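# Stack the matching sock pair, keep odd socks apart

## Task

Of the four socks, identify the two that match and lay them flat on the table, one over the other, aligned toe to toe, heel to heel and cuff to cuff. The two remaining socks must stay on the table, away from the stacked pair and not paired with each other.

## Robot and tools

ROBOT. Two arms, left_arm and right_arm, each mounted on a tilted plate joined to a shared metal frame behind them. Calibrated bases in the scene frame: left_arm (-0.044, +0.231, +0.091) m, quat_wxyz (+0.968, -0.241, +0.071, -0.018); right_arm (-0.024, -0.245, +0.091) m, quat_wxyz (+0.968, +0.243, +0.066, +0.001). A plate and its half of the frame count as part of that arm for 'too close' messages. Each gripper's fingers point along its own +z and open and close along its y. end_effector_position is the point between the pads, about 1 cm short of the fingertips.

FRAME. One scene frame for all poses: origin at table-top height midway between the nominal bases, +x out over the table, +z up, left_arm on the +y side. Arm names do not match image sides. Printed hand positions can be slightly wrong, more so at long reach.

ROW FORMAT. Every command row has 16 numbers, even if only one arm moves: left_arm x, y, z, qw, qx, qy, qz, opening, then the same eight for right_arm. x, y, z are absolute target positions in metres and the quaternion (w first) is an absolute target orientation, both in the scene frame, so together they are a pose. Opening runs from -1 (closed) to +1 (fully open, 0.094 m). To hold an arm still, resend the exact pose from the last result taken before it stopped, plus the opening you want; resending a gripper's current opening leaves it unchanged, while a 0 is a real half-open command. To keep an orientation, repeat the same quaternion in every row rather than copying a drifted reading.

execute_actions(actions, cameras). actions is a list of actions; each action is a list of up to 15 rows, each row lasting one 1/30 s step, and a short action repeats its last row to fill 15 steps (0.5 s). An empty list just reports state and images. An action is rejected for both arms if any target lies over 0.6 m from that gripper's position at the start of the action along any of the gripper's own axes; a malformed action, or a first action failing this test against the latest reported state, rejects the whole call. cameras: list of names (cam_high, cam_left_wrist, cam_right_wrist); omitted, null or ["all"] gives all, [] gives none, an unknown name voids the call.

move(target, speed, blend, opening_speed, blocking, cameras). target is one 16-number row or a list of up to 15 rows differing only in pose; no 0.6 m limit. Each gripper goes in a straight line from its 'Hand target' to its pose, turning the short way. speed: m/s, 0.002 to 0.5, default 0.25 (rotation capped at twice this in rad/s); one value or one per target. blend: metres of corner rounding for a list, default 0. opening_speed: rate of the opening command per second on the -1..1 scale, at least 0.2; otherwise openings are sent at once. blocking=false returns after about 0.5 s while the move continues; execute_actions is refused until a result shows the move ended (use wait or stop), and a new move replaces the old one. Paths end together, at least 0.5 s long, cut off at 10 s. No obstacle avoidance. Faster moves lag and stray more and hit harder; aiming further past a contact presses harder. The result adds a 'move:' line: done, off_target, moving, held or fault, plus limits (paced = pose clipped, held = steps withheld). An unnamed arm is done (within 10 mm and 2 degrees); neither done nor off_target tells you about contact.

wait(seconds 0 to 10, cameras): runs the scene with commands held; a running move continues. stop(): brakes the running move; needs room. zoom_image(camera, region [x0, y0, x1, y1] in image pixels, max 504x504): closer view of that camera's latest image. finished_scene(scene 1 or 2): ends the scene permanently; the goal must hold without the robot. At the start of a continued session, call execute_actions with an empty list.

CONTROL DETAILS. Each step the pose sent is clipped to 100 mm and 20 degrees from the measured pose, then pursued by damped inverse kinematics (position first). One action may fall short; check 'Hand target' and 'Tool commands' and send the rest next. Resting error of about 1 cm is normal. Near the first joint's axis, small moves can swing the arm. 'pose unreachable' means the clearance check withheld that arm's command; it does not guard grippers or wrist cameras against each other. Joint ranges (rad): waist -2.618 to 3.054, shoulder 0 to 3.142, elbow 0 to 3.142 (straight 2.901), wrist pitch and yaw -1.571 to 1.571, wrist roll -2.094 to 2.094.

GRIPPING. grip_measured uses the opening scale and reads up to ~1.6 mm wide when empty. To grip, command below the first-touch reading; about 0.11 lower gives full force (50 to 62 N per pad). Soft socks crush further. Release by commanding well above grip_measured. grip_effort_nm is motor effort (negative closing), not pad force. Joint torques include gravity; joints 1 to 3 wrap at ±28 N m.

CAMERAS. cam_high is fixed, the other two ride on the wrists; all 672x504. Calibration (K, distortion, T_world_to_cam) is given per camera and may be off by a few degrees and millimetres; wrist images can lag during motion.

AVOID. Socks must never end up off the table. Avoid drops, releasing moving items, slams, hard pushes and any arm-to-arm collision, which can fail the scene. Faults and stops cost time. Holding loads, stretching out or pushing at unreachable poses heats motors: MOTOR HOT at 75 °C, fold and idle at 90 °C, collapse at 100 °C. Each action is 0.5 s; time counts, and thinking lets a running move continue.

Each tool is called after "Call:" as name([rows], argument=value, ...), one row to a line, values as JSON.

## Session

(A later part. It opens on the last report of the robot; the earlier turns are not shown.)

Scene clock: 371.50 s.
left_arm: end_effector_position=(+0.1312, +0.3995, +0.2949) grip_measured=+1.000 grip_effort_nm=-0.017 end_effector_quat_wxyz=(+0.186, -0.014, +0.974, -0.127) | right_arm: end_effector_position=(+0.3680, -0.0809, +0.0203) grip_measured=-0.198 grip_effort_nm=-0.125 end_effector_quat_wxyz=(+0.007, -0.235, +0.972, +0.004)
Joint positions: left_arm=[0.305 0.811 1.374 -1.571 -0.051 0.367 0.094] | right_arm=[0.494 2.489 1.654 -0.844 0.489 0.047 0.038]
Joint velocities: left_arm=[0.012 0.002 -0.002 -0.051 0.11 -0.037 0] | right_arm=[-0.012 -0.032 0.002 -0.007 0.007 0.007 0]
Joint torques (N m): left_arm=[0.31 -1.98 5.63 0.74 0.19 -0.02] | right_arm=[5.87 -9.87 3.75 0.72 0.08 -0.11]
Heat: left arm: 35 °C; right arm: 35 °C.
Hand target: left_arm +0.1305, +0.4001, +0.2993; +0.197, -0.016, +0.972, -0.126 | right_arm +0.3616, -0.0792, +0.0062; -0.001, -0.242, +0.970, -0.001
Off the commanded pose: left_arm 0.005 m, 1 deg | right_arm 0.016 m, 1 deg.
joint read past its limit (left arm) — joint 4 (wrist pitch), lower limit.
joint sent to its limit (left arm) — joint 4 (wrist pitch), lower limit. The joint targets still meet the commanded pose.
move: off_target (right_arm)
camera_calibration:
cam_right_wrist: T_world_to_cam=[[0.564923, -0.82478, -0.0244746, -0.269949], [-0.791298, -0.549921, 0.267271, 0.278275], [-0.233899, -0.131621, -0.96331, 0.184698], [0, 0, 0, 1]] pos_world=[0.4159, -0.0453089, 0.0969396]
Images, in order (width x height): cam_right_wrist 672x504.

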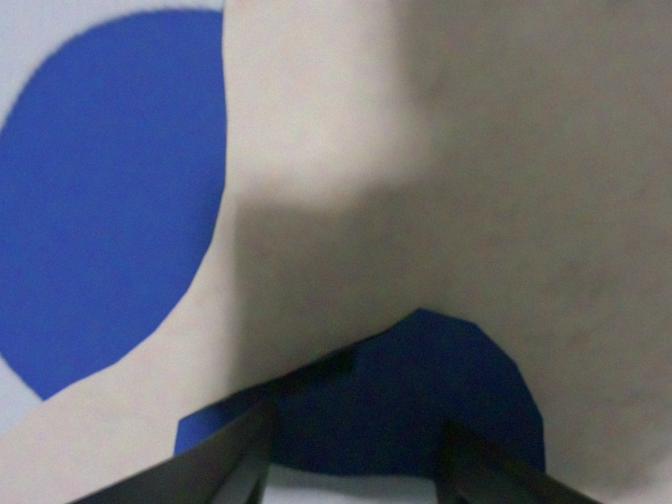

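Call:
move(target=[0.13,0.40,0.3,0.18,-0.013,0.975,-0.129,1,0.361,-0.079,-0.005,0,-0.242,0.970,0,-0.2], speed=0.05, cameras=[])

Call:
move(target=[0.13,0.40,0.3,0.18,-0.013,0.975,-0.129,1,0.361,-0.079,-0.004,0,-0.242,0.970,0,-1], opening_speed=1, cameras=["cam_right_wrist"])

Call:
move([
  [0.13,0.40,0.3,0.18,-0.013,0.975,-0.129,1,0.355,-0.085,0.1,0,-0.242,0.970,0,-1],
  [0.13,0.40,0.3,0.18,-0.013,0.975,-0.129,1,0.36,-0.10,0.32,0,0,1,0,-1],
], speed=0.15, blend=0.03)

Scene clock: 377.10 s.
left_arm: end_effector_position=(+0.1312, +0.3995, +0.2949) grip_measured=+1.000 grip_effort_nm=-0.012 end_effector_quat_wxyz=(+0.186, -0.014, +0.974, -0.127) | right_arm: end_effector_position=(+0.3680, -0.0805, +0.0190) grip_measured=-0.198 grip_effort_nm=-0.129 end_effector_quat_wxyz=(+0.009, -0.240, +0.971, +0.004)
Joint positions: left_arm=[0.305 0.811 1.374 -1.571 -0.051 0.367 0.094] | right_arm=[0.494 2.489 1.648 -0.833 0.491 0.035 0.038]
Joint velocities: left_arm=[0.002 0.002 0.002 0.007 0.007 0.022 0] | right_arm=[0.002 -0.007 0.012 -0.037 -0.007 0.066 0.001]
Joint torques (N m): left_arm=[0.17 -1.98 5.78 0.74 0.25 -0.01] | right_arm=[4.94 -8.95 2.77 1.07 0.05 -0.11]
Heat: left arm: 35 °C; right arm: 35 °C.
Hand target: left_arm +0.1305, +0.4001, +0.2993; +0.197, -0.016, +0.972, -0.126 | right_arm +0.3601, -0.0796, -0.0041; -0.001, -0.242, +0.970, +0.000
Off the commanded pose: left_arm 0.005 m, 1 deg | right_arm 0.025 m, 1 deg.
joint read past its limit (left arm) — joint 4 (wrist pitch), lower limit.
joint sent to its limit (left arm) — joint 4 (wrist pitch), lower limit. The joint targets still meet the commanded pose.
move: off_target (right_arm)
No camera images: "cameras" was empty.

Scene clock: 378.10 s.
left_arm: end_effector_position=(+0.1312, +0.3995, +0.2949) grip_measured=+1.000 grip_effort_nm=-0.017 end_effector_quat_wxyz=(+0.186, -0.014, +0.974, -0.127) | right_arm: end_effector_position=(+0.3713, -0.0767, +0.0190) grip_measured=-0.961 grip_effort_nm=-1.018 end_effector_quat_wxyz=(+0.016, -0.236, +0.972, +0.011)
Joint positions: left_arm=[0.305 0.811 1.374 -1.571 -0.051 0.367 0.094] | right_arm=[0.494 2.489 1.647 -0.812 0.482 0.032 0.002]
Joint velocities: left_arm=[0.002 -0.002 -0.007 0.051 -0.066 -0.007 0] | right_arm=[0.002 0.007 -0.007 -0.007 -0.007 0.066 -0.001]
Joint torques (N m): left_arm=[0.17 -2.1 5.64 0.73 0.25 -0.04] | right_arm=[5.04 -9.06 2.96 0.82 0.14 -0.08]
Heat: left arm: 35 °C; right arm: 35 °C.
Hand target: left_arm +0.1305, +0.4001, +0.2993; +0.197, -0.016, +0.972, -0.126 | right_arm +0.3605, -0.0793, -0.0031; +0.000, -0.242, +0.970, +0.000
Off the commanded pose: left_arm 0.005 m, 1 deg | right_arm 0.025 m, 2 deg.
joint read past its limit (left arm) — joint 4 (wrist pitch), lower limit.
joint sent to its limit (left arm) — joint 4 (wrist pitch), lower limit. The joint targets still meet the commanded pose.
move: off_target (right_arm)
camera_calibration:
cam_right_wrist: T_world_to_cam=[[0.567609, -0.822764, -0.029671, -0.269098], [-0.793849, -0.556503, 0.245168, 0.284358], [-0.218227, -0.115605, -0.969026, 0.180299], [0, 0, 0, 1]] pos_world=[0.417826, -0.0423149, 0.097015]
Images, in order (width x height): cam_right_wrist 672x504.

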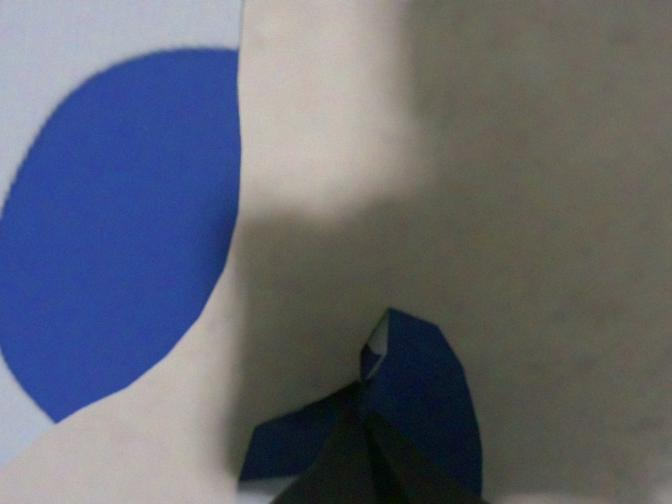

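Scene clock: 381.13 s.
left_arm: end_effector_position=(+0.1312, +0.3995, +0.2949) grip_measured=+1.000 grip_effort_nm=-0.017 end_effector_quat_wxyz=(+0.186, -0.014, +0.974, -0.127) | right_arm: end_effector_position=(+0.3590, -0.0980, +0.3076) grip_measured=-0.964 grip_effort_nm=-1.053 end_effector_quat_wxyz=(+0.108, +0.000, +0.990, +0.087)
Joint positions: left_arm=[0.305 0.811 1.374 -1.571 -0.051 0.367 0.094] | right_arm=[0.781 2.185 2.202 -1.549 0.465 0.709 0.002]
Joint velocities: left_arm=[-0.002 -0.012 0.007 -0.037 -0.007 -0.095 0] | right_arm=[-0.012 0.017 -0.002 -0.051 0.007 -0.007 -0.001]
Joint torques (N m): left_arm=[0.1 -2.1 5.78 0.74 0.23 0] | right_arm=[6.32 -10.52 6.93 0.7 0.1 0.08]
Heat: left arm: 35 °C; right arm: 36 °C.
Hand target: left_arm +0.1305, +0.4001, +0.2993; +0.197, -0.016, +0.972, -0.126 | right_arm +0.3567, -0.1012, +0.3203; +0.118, +0.002, +0.989, +0.092
Off the commanded pose: left_arm 0.005 m, 1 deg | right_arm 0.013 m, 16 deg.
joint read past its limit (left arm) — joint 4 (wrist pitch), lower limit.
joint sent to its limit (left arm) — joint 4 (wrist pitch), lower limit. The joint targets still meet the commanded pose.
joint sent to its limit (right arm) — joint 4 (wrist pitch), lower limit. The joint targets are off in position and orientation.
move: off_target (right_arm)
camera_calibration:
cam_left_wrist: T_world_to_cam=[[0.0910025, -0.950915, 0.295769, 0.282229], [-0.988605, -0.122026, -0.0881448, 0.247781], [0.11991, -0.284377, -0.951184, 0.465057], [0, 0, 0, 1]] pos_world=[0.16351, 0.430863, 0.380721]
cam_right_wrist: T_world_to_cam=[[0.14635, -0.975604, -0.163641, -0.0936126], [-0.986694, -0.155808, 0.0464686, 0.36165], [-0.0708315, 0.154663, -0.985425, 0.433506], [0, 0, 0, 1]] pos_world=[0.401244, -0.102028, 0.395063]

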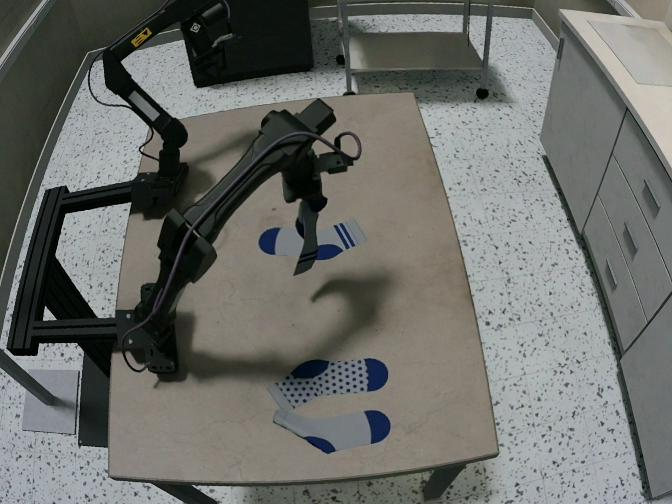

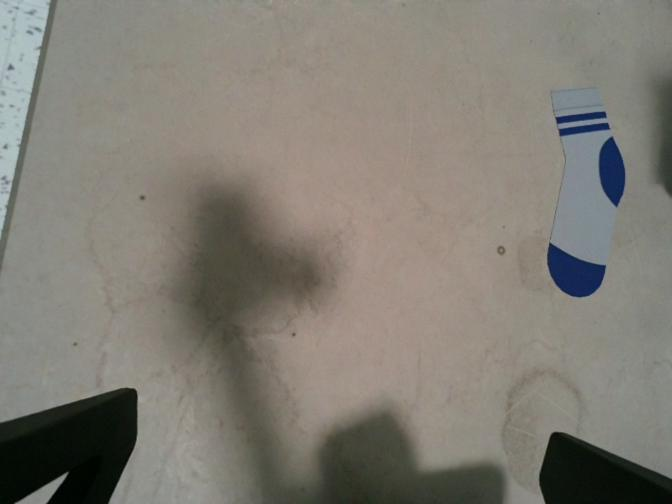

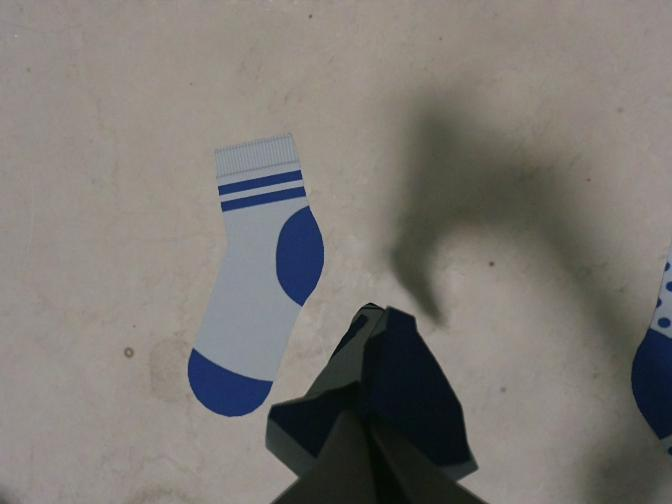

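Call:
move([
  [0.13,0.40,0.3,0.186,-0.014,0.974,-0.127,1,0.42,0.03,0.32,0,0.0924,0.9957,0,-1],
  [0.13,0.40,0.3,0.186,-0.014,0.974,-0.127,1,0.44,0.035,0.265,0,0.0924,0.9957,0,-1],
], speed=0.15)

Scene clock: 389.60 s.
left_arm: end_effector_position=(+0.1312, +0.3995, +0.2949) grip_measured=+1.000 grip_effort_nm=-0.022 end_effector_quat_wxyz=(+0.186, -0.014, +0.974, -0.127) | right_arm: end_effector_position=(+0.4375, +0.0264, +0.2631) grip_measured=-0.964 grip_effort_nm=-1.048 end_effector_quat_wxyz=(+0.164, +0.097, +0.971, +0.145)
Joint positions: left_arm=[0.305 0.811 1.374 -1.571 -0.051 0.367 0.094] | right_arm=[0.793 2.753 2.859 -1.459 0.49 0.834 0.002]
Joint velocities: left_arm=[-0.007 -0.002 -0.022 -0.007 0.051 0.022 0] | right_arm=[-0.017 0.002 0.012 0.066 -0.037 -0.037 0]
Joint torques (N m): left_arm=[-0.08 -1.94 5.71 0.75 0.19 -0.04] | right_arm=[7.17 -11.99 7.02 1.35 0 -0.1]
Heat: left arm: 35 °C; right arm: 37 °C.
Hand target: left_arm +0.1304, +0.4001, +0.2993; +0.197, -0.016, +0.972, -0.125 | right_arm +0.4383, +0.0340, +0.2651; +0.172, +0.093, +0.969, +0.152
Off the commanded pose: left_arm 0.005 m, 0 deg | right_arm 0.009 m, 25 deg; orientation clipped.
elbow stopped short (right arm): the move would have taken joint 3 (elbow) straighter than the controller allows.
joint read past its limit (left arm) — joint 4 (wrist pitch), lower limit.
joint sent to its limit (left arm) — joint 4 (wrist pitch), lower limit. The joint targets still meet the commanded pose.
move: off_target (right_arm); limits=paced
camera_calibration:
cam_left_wrist: T_world_to_cam=[[0.0910025, -0.950915, 0.295769, 0.282229], [-0.988605, -0.122026, -0.0881448, 0.247781], [0.11991, -0.284377, -0.951184, 0.465057], [0, 0, 0, 1]] pos_world=[0.16351, 0.430863, 0.380721]
cam_right_wrist: T_world_to_cam=[[-0.0154411, -0.956191, -0.292336, 0.113154], [-0.997472, 0.0350109, -0.0618298, 0.488696], [0.069356, 0.290643, -0.954315, 0.302771], [0, 0, 0, 1]] pos_world=[0.468209, 0.00308901, 0.352234]

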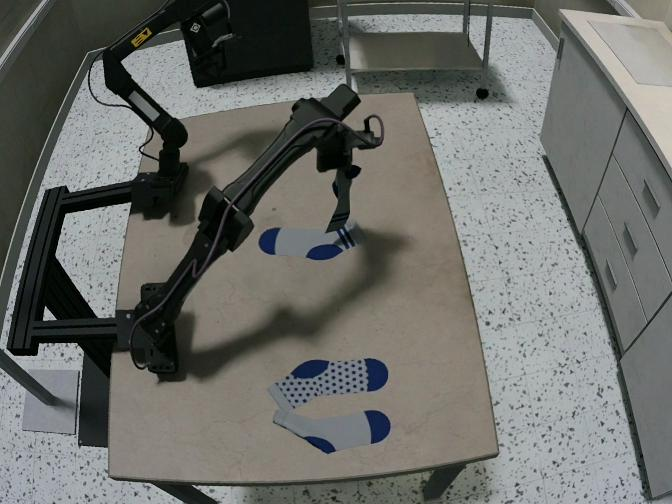

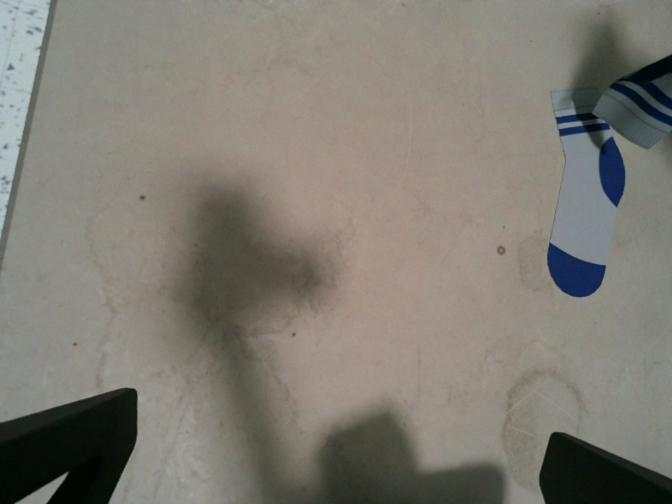

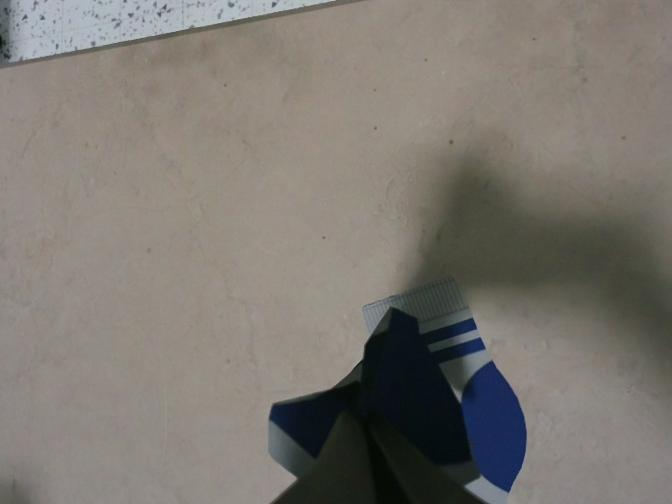

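Call:
move([
  [0.13,0.40,0.3,0.186,-0.014,0.974,-0.127,1,0.435,0.036,0.23,0,0.0924,0.9957,0,-1],
  [0.13,0.40,0.3,0.186,-0.014,0.974,-0.127,1,0.33,0.036,0.20,0,0.0924,0.9957,0,-1],
  [0.13,0.40,0.3,0.186,-0.014,0.974,-0.127,1,0.25,0.036,0.125,0,0.0924,0.9957,0,-1],
  [0.13,0.40,0.3,0.186,-0.014,0.974,-0.127,1,0.216,0.036,0.035,0,0.0924,0.9957,0,-1],
], speed=0.1, blend=0.03)

Scene clock: 400.53 s.
left_arm: end_effector_position=(+0.1312, +0.3995, +0.2949) grip_measured=+1.000 grip_effort_nm=-0.017 end_effector_quat_wxyz=(+0.186, -0.014, +0.974, -0.127) | right_arm: end_effector_position=(+0.2241, +0.0413, +0.0399) grip_measured=-0.964 grip_effort_nm=-1.048 end_effector_quat_wxyz=(+0.003, +0.097, +0.995, +0.006)
Joint positions: left_arm=[0.305 0.811 1.374 -1.571 -0.051 0.367 0.094] | right_arm=[0.925 2.589 1.544 -0.841 0.396 1.182 0.002]
Joint velocities: left_arm=[0.007 -0.002 0.022 -0.022 -0.037 -0.022 0] | right_arm=[-0.022 -0.002 -0.017 -0.095 -0.007 -0.022 0]
Joint torques (N m): left_arm=[-0.1 -2.1 5.81 0.73 0.18 -0.06] | right_arm=[5.18 -11.04 3.99 0.57 0.03 -0.06]
Heat: left arm: 35 °C; right arm: 38 °C.
Hand target: left_arm +0.1304, +0.4001, +0.2993; +0.197, -0.016, +0.972, -0.125 | right_arm +0.2189, +0.0404, +0.0334; +0.003, +0.089, +0.996, +0.000
Off the commanded pose: left_arm 0.005 m, 0 deg | right_arm 0.011 m, 1 deg.
elbow stopped short (right arm): the move would have taken joint 3 (elbow) straighter than the controller allows.
joint read past its limit (left arm) — joint 4 (wrist pitch), lower limit.
joint sent to its limit (left arm) — joint 4 (wrist pitch), lower limit. The joint targets still meet the commanded pose.
move: off_target (right_arm); limits=paced
camera_calibration:
cam_left_wrist: T_world_to_cam=[[0.0910025, -0.950915, 0.295769, 0.282229], [-0.988605, -0.122026, -0.0881448, 0.247781], [0.11991, -0.284377, -0.951184, 0.465057], [0, 0, 0, 1]] pos_world=[0.16351, 0.430863, 0.380721]
cam_right_wrist: T_world_to_cam=[[-0.0667987, -0.997255, -0.0319289, 0.0616945], [-0.959826, 0.0554851, 0.275056, 0.238831], [-0.27253, 0.0490196, -0.960898, 0.187107], [0, 0, 0, 1]] pos_world=[0.28435, 0.0391017, 0.116068]

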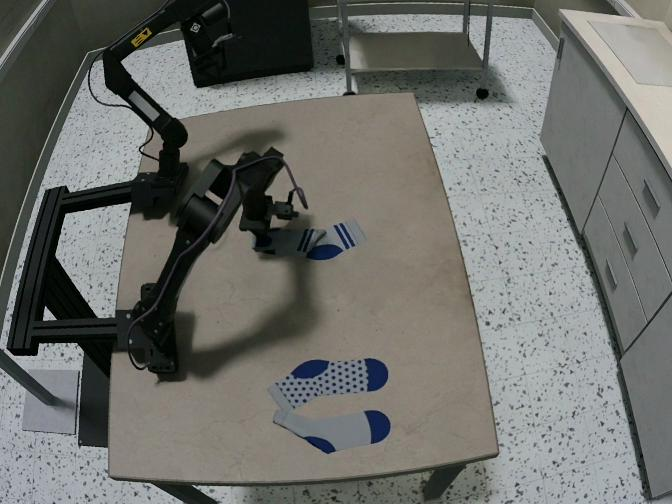

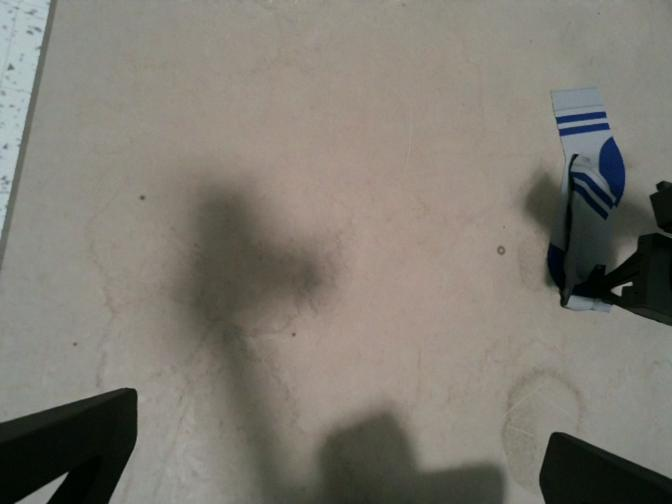

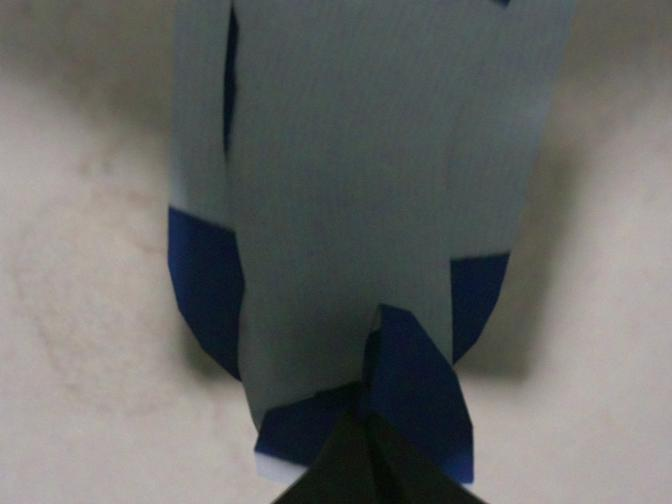

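Call:
move([
  [0.13,0.40,0.3,0.186,-0.014,0.974,-0.127,1,0.30,0.03,0.22,0,0.05,0.9987,0,-1],
  [0.13,0.40,0.3,0.186,-0.014,0.974,-0.127,1,0.36,-0.05,0.32,0,0,1,0,-1],
  [0.13,0.40,0.3,0.186,-0.014,0.974,-0.127,1,0.43,-0.15,0.28,0,0,1,0,-1],
], speed=0.17, blend=0.03)

Call:
zoom_image(camera="cam_high", region=[240, 160, 420, 320])

Scene clock: 416.23 s.
left_arm: end_effector_position=(+0.1312, +0.3995, +0.2949) grip_measured=+1.000 grip_effort_nm=-0.017 end_effector_quat_wxyz=(+0.186, -0.014, +0.974, -0.127) | right_arm: end_effector_position=(+0.4280, -0.1504, +0.2648) grip_measured=-0.964 grip_effort_nm=-1.043 end_effector_quat_wxyz=(+0.103, +0.006, +0.993, +0.048)
Joint positions: left_arm=[0.305 0.811 1.374 -1.571 -0.051 0.367 0.094] | right_arm=[0.581 2.306 2.371 -1.549 0.512 0.515 0.002]
Joint velocities: left_arm=[-0.002 -0.007 0.007 -0.051 -0.066 -0.022 0] | right_arm=[0.002 0.002 -0.012 -0.007 -0.022 -0.007 0]
Joint torques (N m): left_arm=[0.03 -2.22 5.81 0.74 0.23 -0.05] | right_arm=[6.93 -12.59 7.17 0.61 0.11 -0.09]
Heat: left arm: 35 °C; right arm: 38 °C.
Hand target: left_arm +0.1304, +0.4001, +0.2993; +0.197, -0.016, +0.972, -0.125 | right_arm +0.4274, -0.1550, +0.2803; +0.118, +0.003, +0.992, +0.052
Off the commanded pose: left_arm 0.005 m, 0 deg | right_arm 0.015 m, 13 deg.
joint read past its limit (left arm) — joint 4 (wrist pitch), lower limit.
joint sent to its limit (left arm) — joint 4 (wrist pitch), lower limit. The joint targets still meet the commanded pose.
joint sent to its limit (right arm) — joint 4 (wrist pitch), lower limit. The joint targets are off in position and orientation.
move: off_target (right_arm)
camera_calibration:
cam_left_wrist: T_world_to_cam=[[0.0910025, -0.950915, 0.295769, 0.282229], [-0.988605, -0.122026, -0.0881448, 0.247781], [0.11991, -0.284377, -0.951184, 0.465057], [0, 0, 0, 1]] pos_world=[0.16351, 0.430863, 0.380721]
cam_right_wrist: T_world_to_cam=[[0.125408, -0.987953, -0.090678, -0.174053], [-0.988932, -0.131788, 0.0681606, 0.422403], [-0.0792898, 0.0811265, -0.993545, 0.398958], [0, 0, 0, 1]] pos_world=[0.471189, -0.148655, 0.351808]

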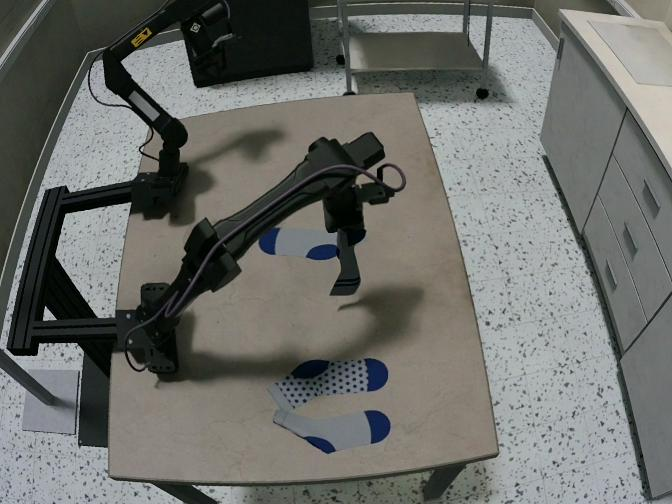

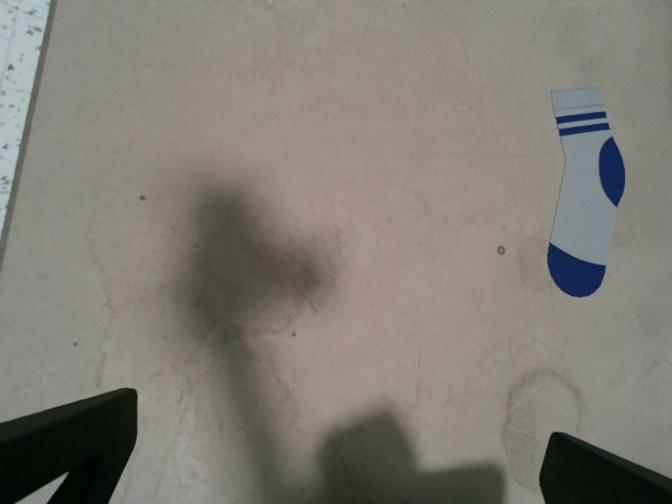

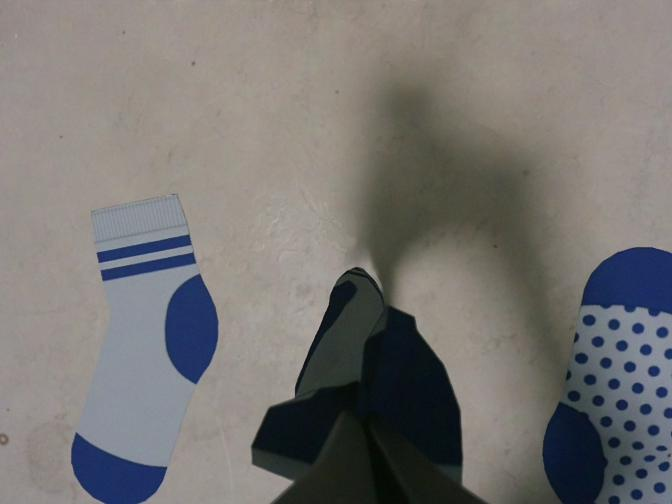

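Scaled by 2.800.

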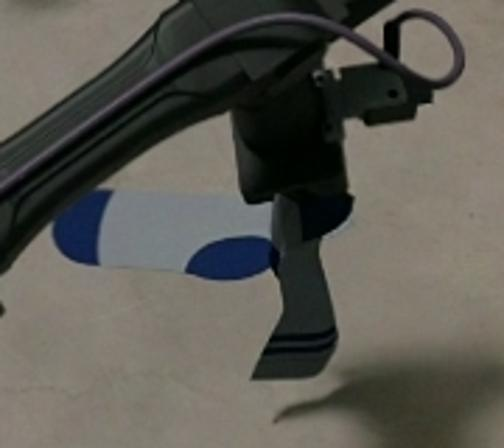

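Call:
move([
  [0.13,0.40,0.3,0.186,-0.014,0.974,-0.127,1,0.43,-0.15,0.22,0,0,1,0,-1],
  [0.13,0.40,0.3,0.186,-0.014,0.974,-0.127,1,0.36,-0.15,0.17,0,0,1,0,-1],
  [0.13,0.40,0.3,0.186,-0.014,0.974,-0.127,1,0.28,-0.15,0.10,0,0,1,0,-1],
  [0.13,0.40,0.3,0.186,-0.014,0.974,-0.127,1,0.2,-0.15,0.012,0,0,1,0,-1],
], speed=0.12, blend=0.03)

Call:
zoom_image(camera="cam_high", region=[150, 150, 550, 420])

Scene clock: 435.53 s.
left_arm: end_effector_position=(+0.1312, +0.3995, +0.2949) grip_measured=+1.000 grip_effort_nm=-0.022 end_effector_quat_wxyz=(+0.186, -0.014, +0.974, -0.127) | right_arm: end_effector_position=(+0.2057, -0.1563, +0.0179) grip_measured=-0.965 grip_effort_nm=-1.053 end_effector_quat_wxyz=(-0.005, -0.012, +1.000, -0.019)
Joint positions: left_arm=[0.305 0.811 1.374 -1.571 -0.051 0.367 0.094] | right_arm=[0.565 2.026 0.797 -0.539 0.509 0.602 0.002]
Joint velocities: left_arm=[0.002 -0.012 -0.002 0.037 0.022 -0.022 0] | right_arm=[0.017 -0.017 -0.022 -0.007 -0.095 0.037 0]
Joint torques (N m): left_arm=[-0.16 -1.95 5.79 0.72 0.18 -0.05] | right_arm=[3.86 -5.65 2.07 1.2 -0.23 0.08]
Heat: left arm: 35 °C; right arm: 40 °C.
Hand target: left_arm +0.1304, +0.4001, +0.2993; +0.197, -0.016, +0.972, -0.125 | right_arm +0.2038, -0.1478, +0.0108; +0.000, -0.002, +1.000, -0.002
Off the commanded pose: left_arm 0.005 m, 0 deg | right_arm 0.010 m, 3 deg.
joint read past its limit (left arm) — joint 4 (wrist pitch), lower limit.
joint sent to its limit (left arm) — joint 4 (wrist pitch), lower limit. The joint targets still meet the commanded pose.
move: off_target (right_arm)
camera_calibration:
cam_left_wrist: T_world_to_cam=[[0.0910025, -0.950915, 0.295769, 0.282229], [-0.988605, -0.122026, -0.0881448, 0.247781], [0.11991, -0.284377, -0.951184, 0.465057], [0, 0, 0, 1]] pos_world=[0.16351, 0.430863, 0.380721]
cam_right_wrist: T_world_to_cam=[[0.149199, -0.988694, 0.0149672, -0.181242], [-0.944879, -0.138093, 0.296873, 0.204389], [-0.291449, -0.0584354, -0.9548, 0.157626], [0, 0, 0, 1]] pos_world=[0.266104, -0.141758, 0.0925367]

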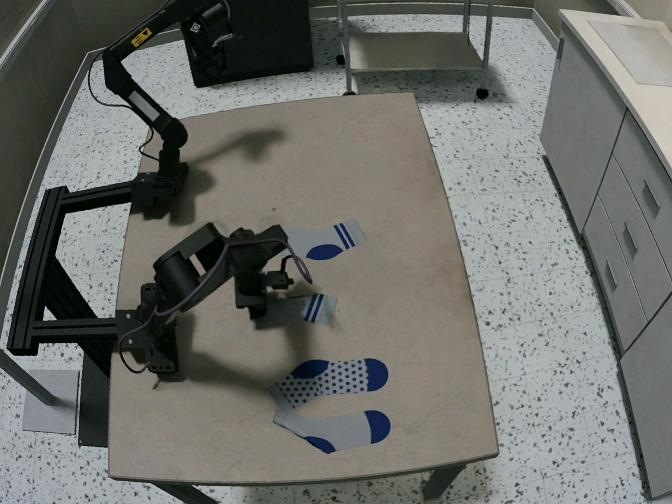

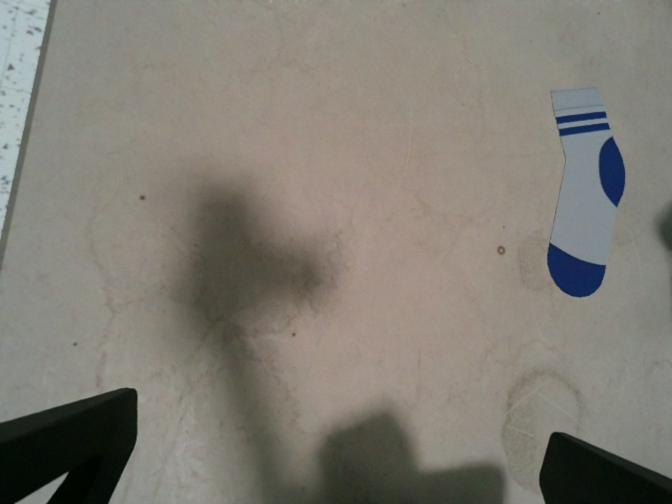

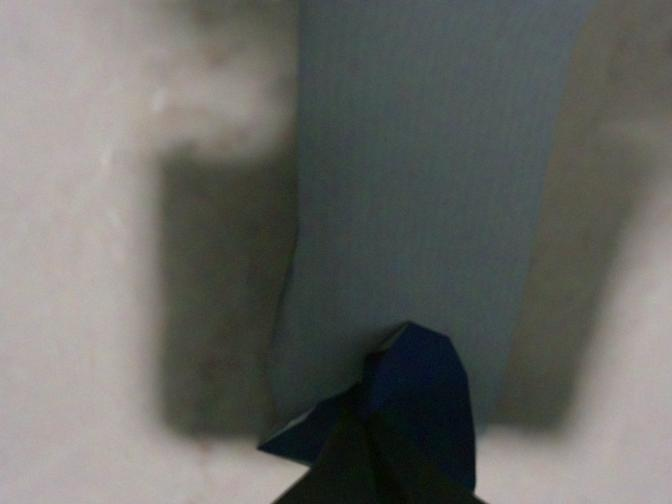

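Scaled by 1.260.

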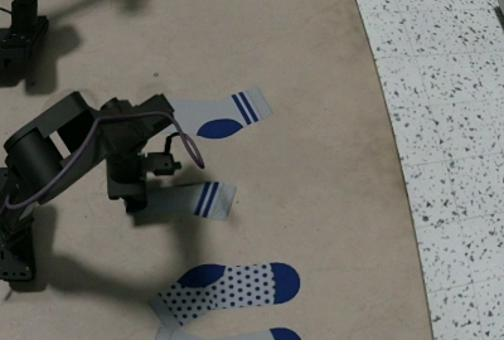

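Call:
move([
  [0.13,0.40,0.3,0.186,-0.014,0.974,-0.127,1,0.2,-0.15,0.015,0,0,1,0,0],
  [0.13,0.40,0.3,0.186,-0.014,0.974,-0.127,1,0.2,-0.15,0.12,0,0,1,0,0],
  [0.13,0.40,0.3,0.186,-0.014,0.974,-0.127,1,0.28,-0.06,0.27,0,0,1,0,0],
], speed=[0.05,0.15,0.25], opening_speed=2)

Scene clock: 441.70 s.
left_arm: end_effector_position=(+0.1312, +0.3995, +0.2949) grip_measured=+1.000 grip_effort_nm=-0.012 end_effector_quat_wxyz=(+0.186, -0.014, +0.974, -0.127) | right_arm: end_effector_position=(+0.2807, -0.0649, +0.2707) grip_measured=-0.002 grip_effort_nm=0.090 end_effector_quat_wxyz=(+0.034, +0.006, +0.998, +0.044)
Joint positions: left_arm=[0.305 0.811 1.374 -1.571 -0.051 0.367 0.094] | right_arm=[0.907 2.173 1.949 -1.548 0.406 0.941 0.047]
Joint velocities: left_arm=[0.012 0.007 -0.002 0.095 -0.022 -0.037 0] | right_arm=[0.017 0.007 0.007 -0.022 0.066 0.022 0]
Joint torques (N m): left_arm=[-0.12 -1.98 5.61 0.75 0.21 -0.08] | right_arm=[5.7 -7.28 7.02 0.4 -0.02 0.09]
Heat: left arm: 35 °C; right arm: 38 °C.
Hand target: left_arm +0.1304, +0.4001, +0.2993; +0.197, -0.016, +0.972, -0.125 | right_arm +0.2764, -0.0606, +0.2712; +0.030, +0.000, +0.999, +0.039
Off the commanded pose: left_arm 0.005 m, 0 deg | right_arm 0.005 m, 6 deg.
joint read past its limit (left arm) — joint 4 (wrist pitch), lower limit.
joint sent to its limit (left arm) — joint 4 (wrist pitch), lower limit. The joint targets still meet the commanded pose.
joint sent to its limit (right arm) — joint 4 (wrist pitch), lower limit. The joint targets are off in position and orientation.
move: off_target (right_arm)
camera_calibration:
cam_left_wrist: T_world_to_cam=[[0.0910025, -0.950915, 0.295769, 0.282229], [-0.988605, -0.122026, -0.0881448, 0.247781], [0.11991, -0.284377, -0.951184, 0.465057], [0, 0, 0, 1]] pos_world=[0.16351, 0.430863, 0.380721]
cam_right_wrist: T_world_to_cam=[[0.117614, -0.987978, -0.100334, -0.065718], [-0.969315, -0.136176, 0.204656, 0.24481], [-0.215859, 0.0731844, -0.973678, 0.418672], [0, 0, 0, 1]] pos_world=[0.335402, -0.0622308, 0.350956]

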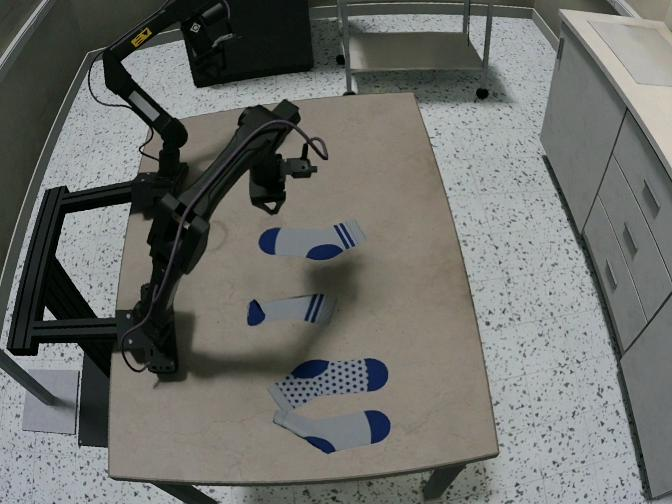

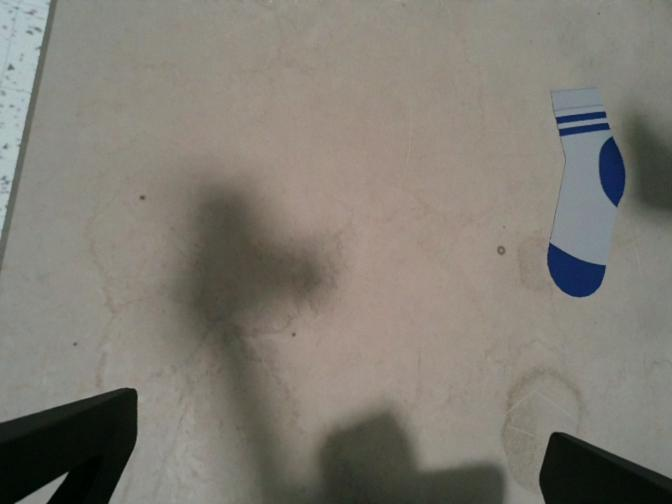

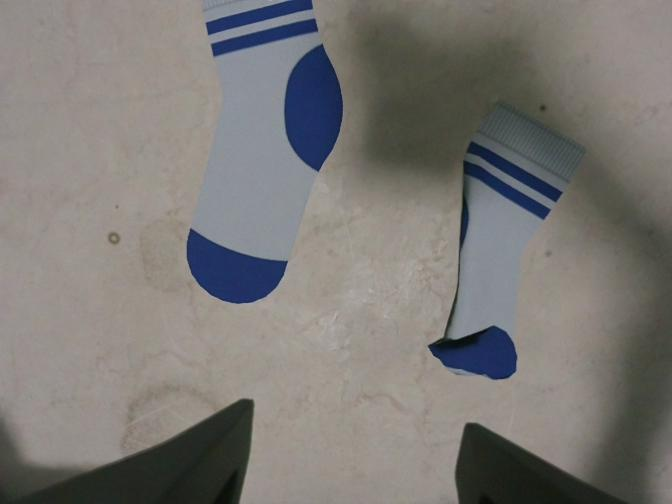

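Call:
move([
  [0.13,0.40,0.3,0.186,-0.014,0.974,-0.127,1,0.32,-0.16,0.18,0,0.182,0.983,0,0],
], cameras=["cam_right_wrist"])

Scene clock: 466.93 s.
left_arm: end_effector_position=(+0.1312, +0.3995, +0.2949) grip_measured=+1.000 grip_effort_nm=-0.017 end_effector_quat_wxyz=(+0.186, -0.014, +0.974, -0.127) | right_arm: end_effector_position=(+0.3210, -0.1595, +0.1736) grip_measured=-0.002 grip_effort_nm=0.085 end_effector_quat_wxyz=(-0.013, +0.176, +0.984, -0.010)
Joint positions: left_arm=[0.305 0.811 1.374 -1.571 -0.051 0.367 0.094] | right_arm=[0.585 2.078 1.64 -1.342 0.476 1 0.047]
Joint velocities: left_arm=[-0.002 0.002 0.007 -0.066 0.051 -0.037 0] | right_arm=[-0.017 0.007 0.007 0.022 -0.022 0.007 0]
Joint torques (N m): left_arm=[-0.06 -1.95 5.67 0.77 0.21 -0.07] | right_arm=[5.7 -11.7 4.11 0.51 0.1 0.1]
Heat: left arm: 35 °C; right arm: 37 °C.
Hand target: left_arm +0.1304, +0.4001, +0.2993; +0.197, -0.016, +0.972, -0.125 | right_arm +0.3213, -0.1609, +0.1796; +0.001, +0.182, +0.983, -0.004
Off the commanded pose: left_arm 0.005 m, 0 deg | right_arm 0.007 m, 2 deg.
joint read past its limit (left arm) — joint 4 (wrist pitch), lower limit.
joint sent to its limit (left arm) — joint 4 (wrist pitch), lower limit. The joint targets still meet the commanded pose.
move: done
camera_calibration:
cam_right_wrist: T_world_to_cam=[[-0.225333, -0.974281, 0.00104735, -0.0789806], [-0.92773, 0.214894, 0.305185, 0.316027], [-0.297561, 0.0677964, -0.952293, 0.361351], [0, 0, 0, 1]] pos_world=[0.382915, -0.16936, 0.247748]
Images, in order (width x height): cam_right_wrist 672x504.

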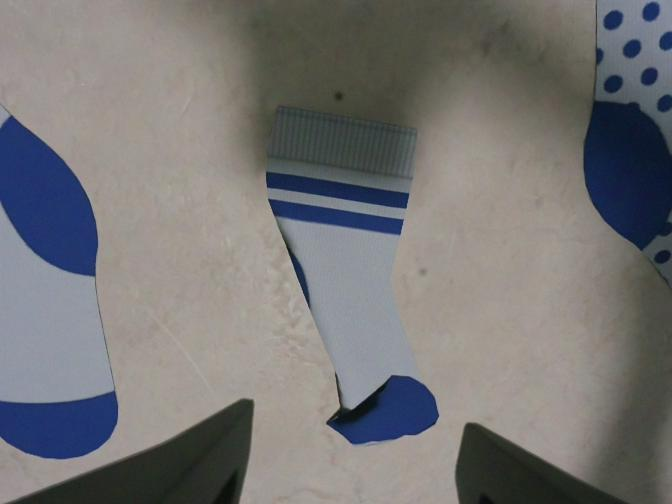

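Call:
move([
  [0.13,0.40,0.3,0.186,-0.014,0.974,-0.127,1,0.361,-0.167,0.05,0,0.182,0.983,0,0],
  [0.13,0.40,0.3,0.186,-0.014,0.974,-0.127,1,0.361,-0.167,-0.004,0,0.182,0.983,0,0],
], speed=[0.2,0.06], cameras=["cam_right_wrist"])

Call:
move(target=[0.13,0.40,0.3,0.186,-0.014,0.974,-0.127,1,0.361,-0.167,-0.004,0,0.182,0.983,0,-1], opening_speed=1, cameras=["cam_right_wrist"])

Scene clock: 475.10 s.
left_arm: end_effector_position=(+0.1312, +0.3995, +0.2949) grip_measured=+1.000 grip_effort_nm=-0.022 end_effector_quat_wxyz=(+0.186, -0.014, +0.974, -0.127) | right_arm: end_effector_position=(+0.3669, -0.1700, +0.0177) grip_measured=-0.002 grip_effort_nm=0.085 end_effector_quat_wxyz=(+0.002, +0.184, +0.983, +0.004)
Joint positions: left_arm=[0.305 0.811 1.374 -1.571 -0.051 0.367 0.094] | right_arm=[0.321 2.273 1.429 -0.749 0.504 0.698 0.047]
Joint velocities: left_arm=[0.002 -0.007 0.007 0.037 -0.022 -0.022 0] | right_arm=[-0.017 -0.002 -0.007 0.037 0.007 -0.007 -0.001]
Joint torques (N m): left_arm=[-0.12 -2.15 5.63 0.74 0.21 -0.04] | right_arm=[4.44 -7.53 2.82 1.1 0.11 -0.11]
Heat: left arm: 35 °C; right arm: 38 °C.
Hand target: left_arm +0.1304, +0.4001, +0.2993; +0.197, -0.016, +0.972, -0.125 | right_arm +0.3614, -0.1684, -0.0035; -0.002, +0.183, +0.983, -0.004
Off the commanded pose: left_arm 0.005 m, 0 deg | right_arm 0.023 m, 1 deg.
joint read past its limit (left arm) — joint 4 (wrist pitch), lower limit.
joint sent to its limit (left arm) — joint 4 (wrist pitch), lower limit. The joint targets still meet the commanded pose.
move: off_target (right_arm)
camera_calibration:
cam_right_wrist: T_world_to_cam=[[-0.241228, -0.970044, -0.0287115, -0.0716611], [-0.934194, 0.224096, 0.277601, 0.412854], [-0.262851, 0.0937872, -0.960267, 0.219139], [0, 0, 0, 1]] pos_world=[0.426, -0.182586, 0.0937653]
Images, in order (width x height): cam_right_wrist 672x504.

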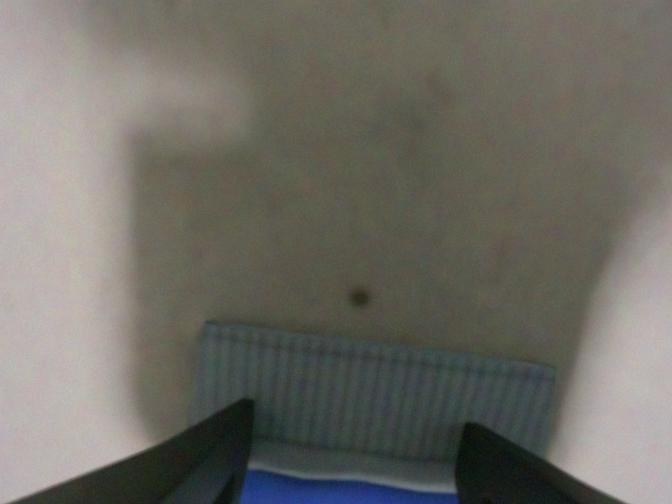

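Scene clock: 476.30 s.
left_arm: end_effector_position=(+0.1312, +0.3995, +0.2949) grip_measured=+1.000 grip_effort_nm=-0.017 end_effector_quat_wxyz=(+0.186, -0.014, +0.974, -0.127) | right_arm: end_effector_position=(+0.3718, -0.1691, +0.0173) grip_measured=-0.974 grip_effort_nm=-0.999 end_effector_quat_wxyz=(+0.013, +0.186, +0.982, +0.006)
Joint positions: left_arm=[0.305 0.811 1.374 -1.571 -0.051 0.367 0.094] | right_arm=[0.321 2.273 1.426 -0.722 0.509 0.691 0.001]
Joint velocities: left_arm=[0.007 -0.002 -0.007 -0.007 -0.037 0.007 0] | right_arm=[0.007 0.007 -0.017 0.022 -0.007 -0.066 -0.001]
Joint torques (N m): left_arm=[-0.27 -2.14 5.68 0.75 0.2 -0.05] | right_arm=[4.55 -8.1 2.24 0.95 0 -0.08]
Heat: left arm: 35 °C; right arm: 38 °C.
Hand target: left_arm +0.1304, +0.4001, +0.2993; +0.197, -0.016, +0.972, -0.125 | right_arm +0.3603, -0.1674, -0.0031; -0.001, +0.182, +0.983, +0.000
Off the commanded pose: left_arm 0.005 m, 0 deg | right_arm 0.024 m, 2 deg.
joint read past its limit (left arm) — joint 4 (wrist pitch), lower limit.
joint sent to its limit (left arm) — joint 4 (wrist pitch), lower limit. The joint targets still meet the commanded pose.
move: off_target (right_arm)
camera_calibration:
cam_right_wrist: T_world_to_cam=[[-0.245131, -0.968843, -0.0354023, -0.0678044], [-0.938823, 0.228107, 0.258027, 0.42011], [-0.241912, 0.096487, -0.965489, 0.212726], [0, 0, 0, 1]] pos_world=[0.429249, -0.182047, 0.0945842]
Images, in order (width x height): cam_right_wrist 672x504.

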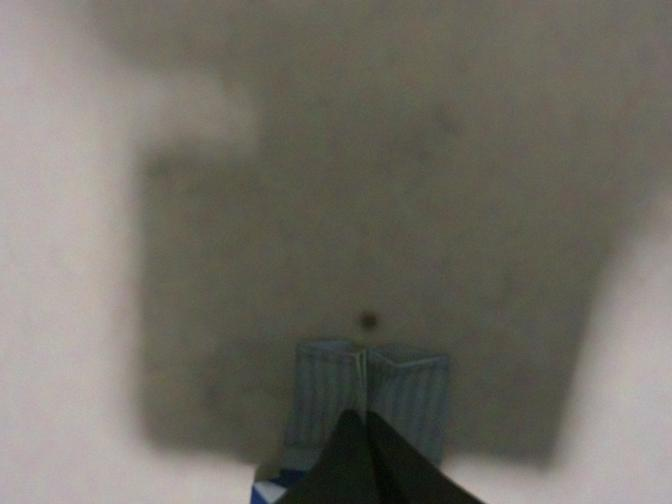

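Call:
move([
  [0.13,0.40,0.3,0.186,-0.014,0.974,-0.127,1,0.33,-0.15,0.15,0,0.182,0.983,0,-1],
  [0.13,0.40,0.3,0.186,-0.014,0.974,-0.127,1,0.32,-0.15,0.29,0,0.182,0.983,0,-1],
  [0.13,0.40,0.3,0.186,-0.014,0.974,-0.127,1,0.45,-0.2,0.28,0,0.7071,0.7071,0,-1],
  [0.13,0.40,0.3,0.186,-0.014,0.974,-0.127,1,0.51,-0.22,0.27,0,0.7071,0.7071,0,-1],
], speed=0.15, blend=0.03)

Call:
zoom_image(camera="cam_high", region=[250, 150, 450, 350])

Scene clock: 488.10 s.
left_arm: end_effector_position=(+0.1312, +0.3995, +0.2949) grip_measured=+1.000 grip_effort_nm=-0.022 end_effector_quat_wxyz=(+0.186, -0.014, +0.974, -0.127) | right_arm: end_effector_position=(+0.5049, -0.2261, +0.2741) grip_measured=-0.977 grip_effort_nm=-1.048 end_effector_quat_wxyz=(+0.096, +0.706, +0.683, +0.158)
Joint positions: left_arm=[0.305 0.811 1.374 -1.571 -0.051 0.367 0.094] | right_arm=[0.409 2.426 2.759 -1.554 0.542 1.821 0.001]
Joint velocities: left_arm=[0.002 0.007 0.017 -0.051 -0.007 0.051 0] | right_arm=[0.012 -0.002 -0.007 -0.037 0.022 0.066 0]
Joint torques (N m): left_arm=[-0.17 -2.03 5.59 0.74 0.25 -0.07] | right_arm=[6.97 -9.99 6.86 0.9 0.13 -0.11]
Heat: left arm: 35 °C; right arm: 37 °C.
Hand target: left_arm +0.1304, +0.4001, +0.2993; +0.197, -0.016, +0.972, -0.125 | right_arm +0.5050, -0.2216, +0.2709; +0.100, +0.699, +0.691, +0.151
Off the commanded pose: left_arm 0.005 m, 0 deg | right_arm 0.009 m, 21 deg; orientation clipped.
joint read past its limit (left arm) — joint 4 (wrist pitch), lower limit.
joint sent to its limit (left arm) — joint 4 (wrist pitch), lower limit. The joint targets still meet the commanded pose.
joint sent to its limit (right arm) — joint 4 (wrist pitch), lower limit. The joint targets are off in position and orientation.
move: off_target (right_arm); limits=paced
camera_calibration:
cam_left_wrist: T_world_to_cam=[[0.0910025, -0.950915, 0.295769, 0.282229], [-0.988605, -0.122026, -0.0881448, 0.247781], [0.11991, -0.284377, -0.951184, 0.465057], [0, 0, 0, 1]] pos_world=[0.16351, 0.430863, 0.380721]
cam_right_wrist: T_world_to_cam=[[-0.921568, -0.0759501, -0.380716, 0.556729], [-0.202859, 0.93035, 0.305445, 0.265985], [0.331, 0.35872, -0.872788, 0.242918], [0, 0, 0, 1]] pos_world=[0.486615, -0.292315, 0.342728]

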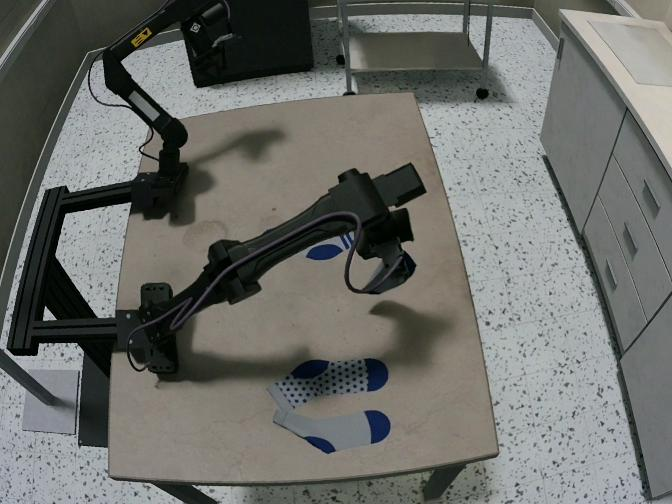

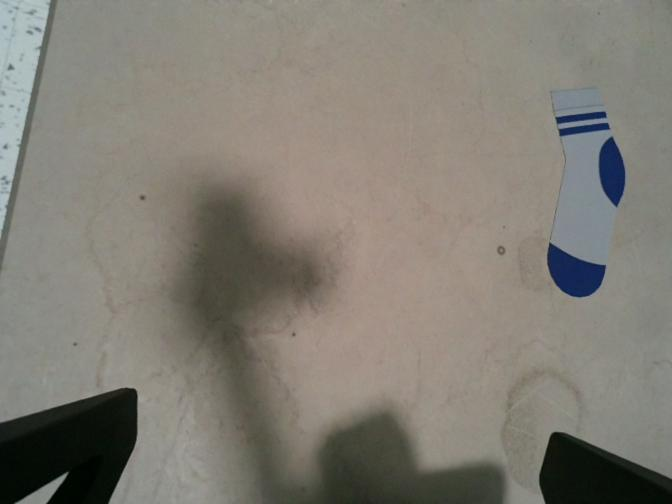

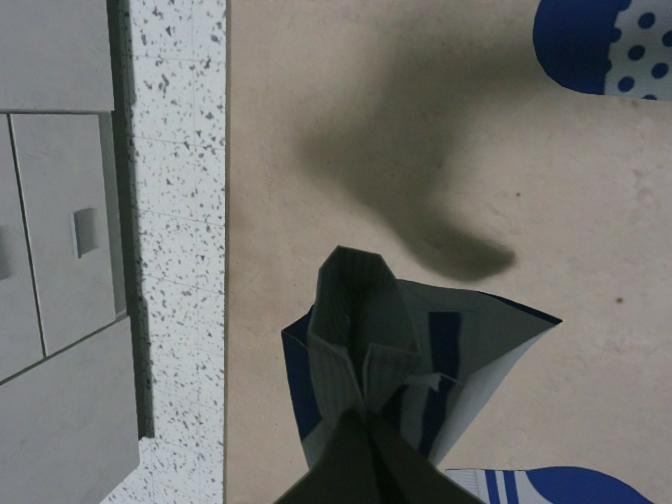

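Scaled by 2.520.

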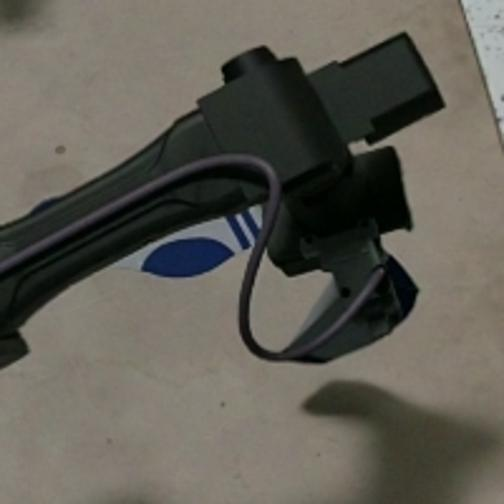

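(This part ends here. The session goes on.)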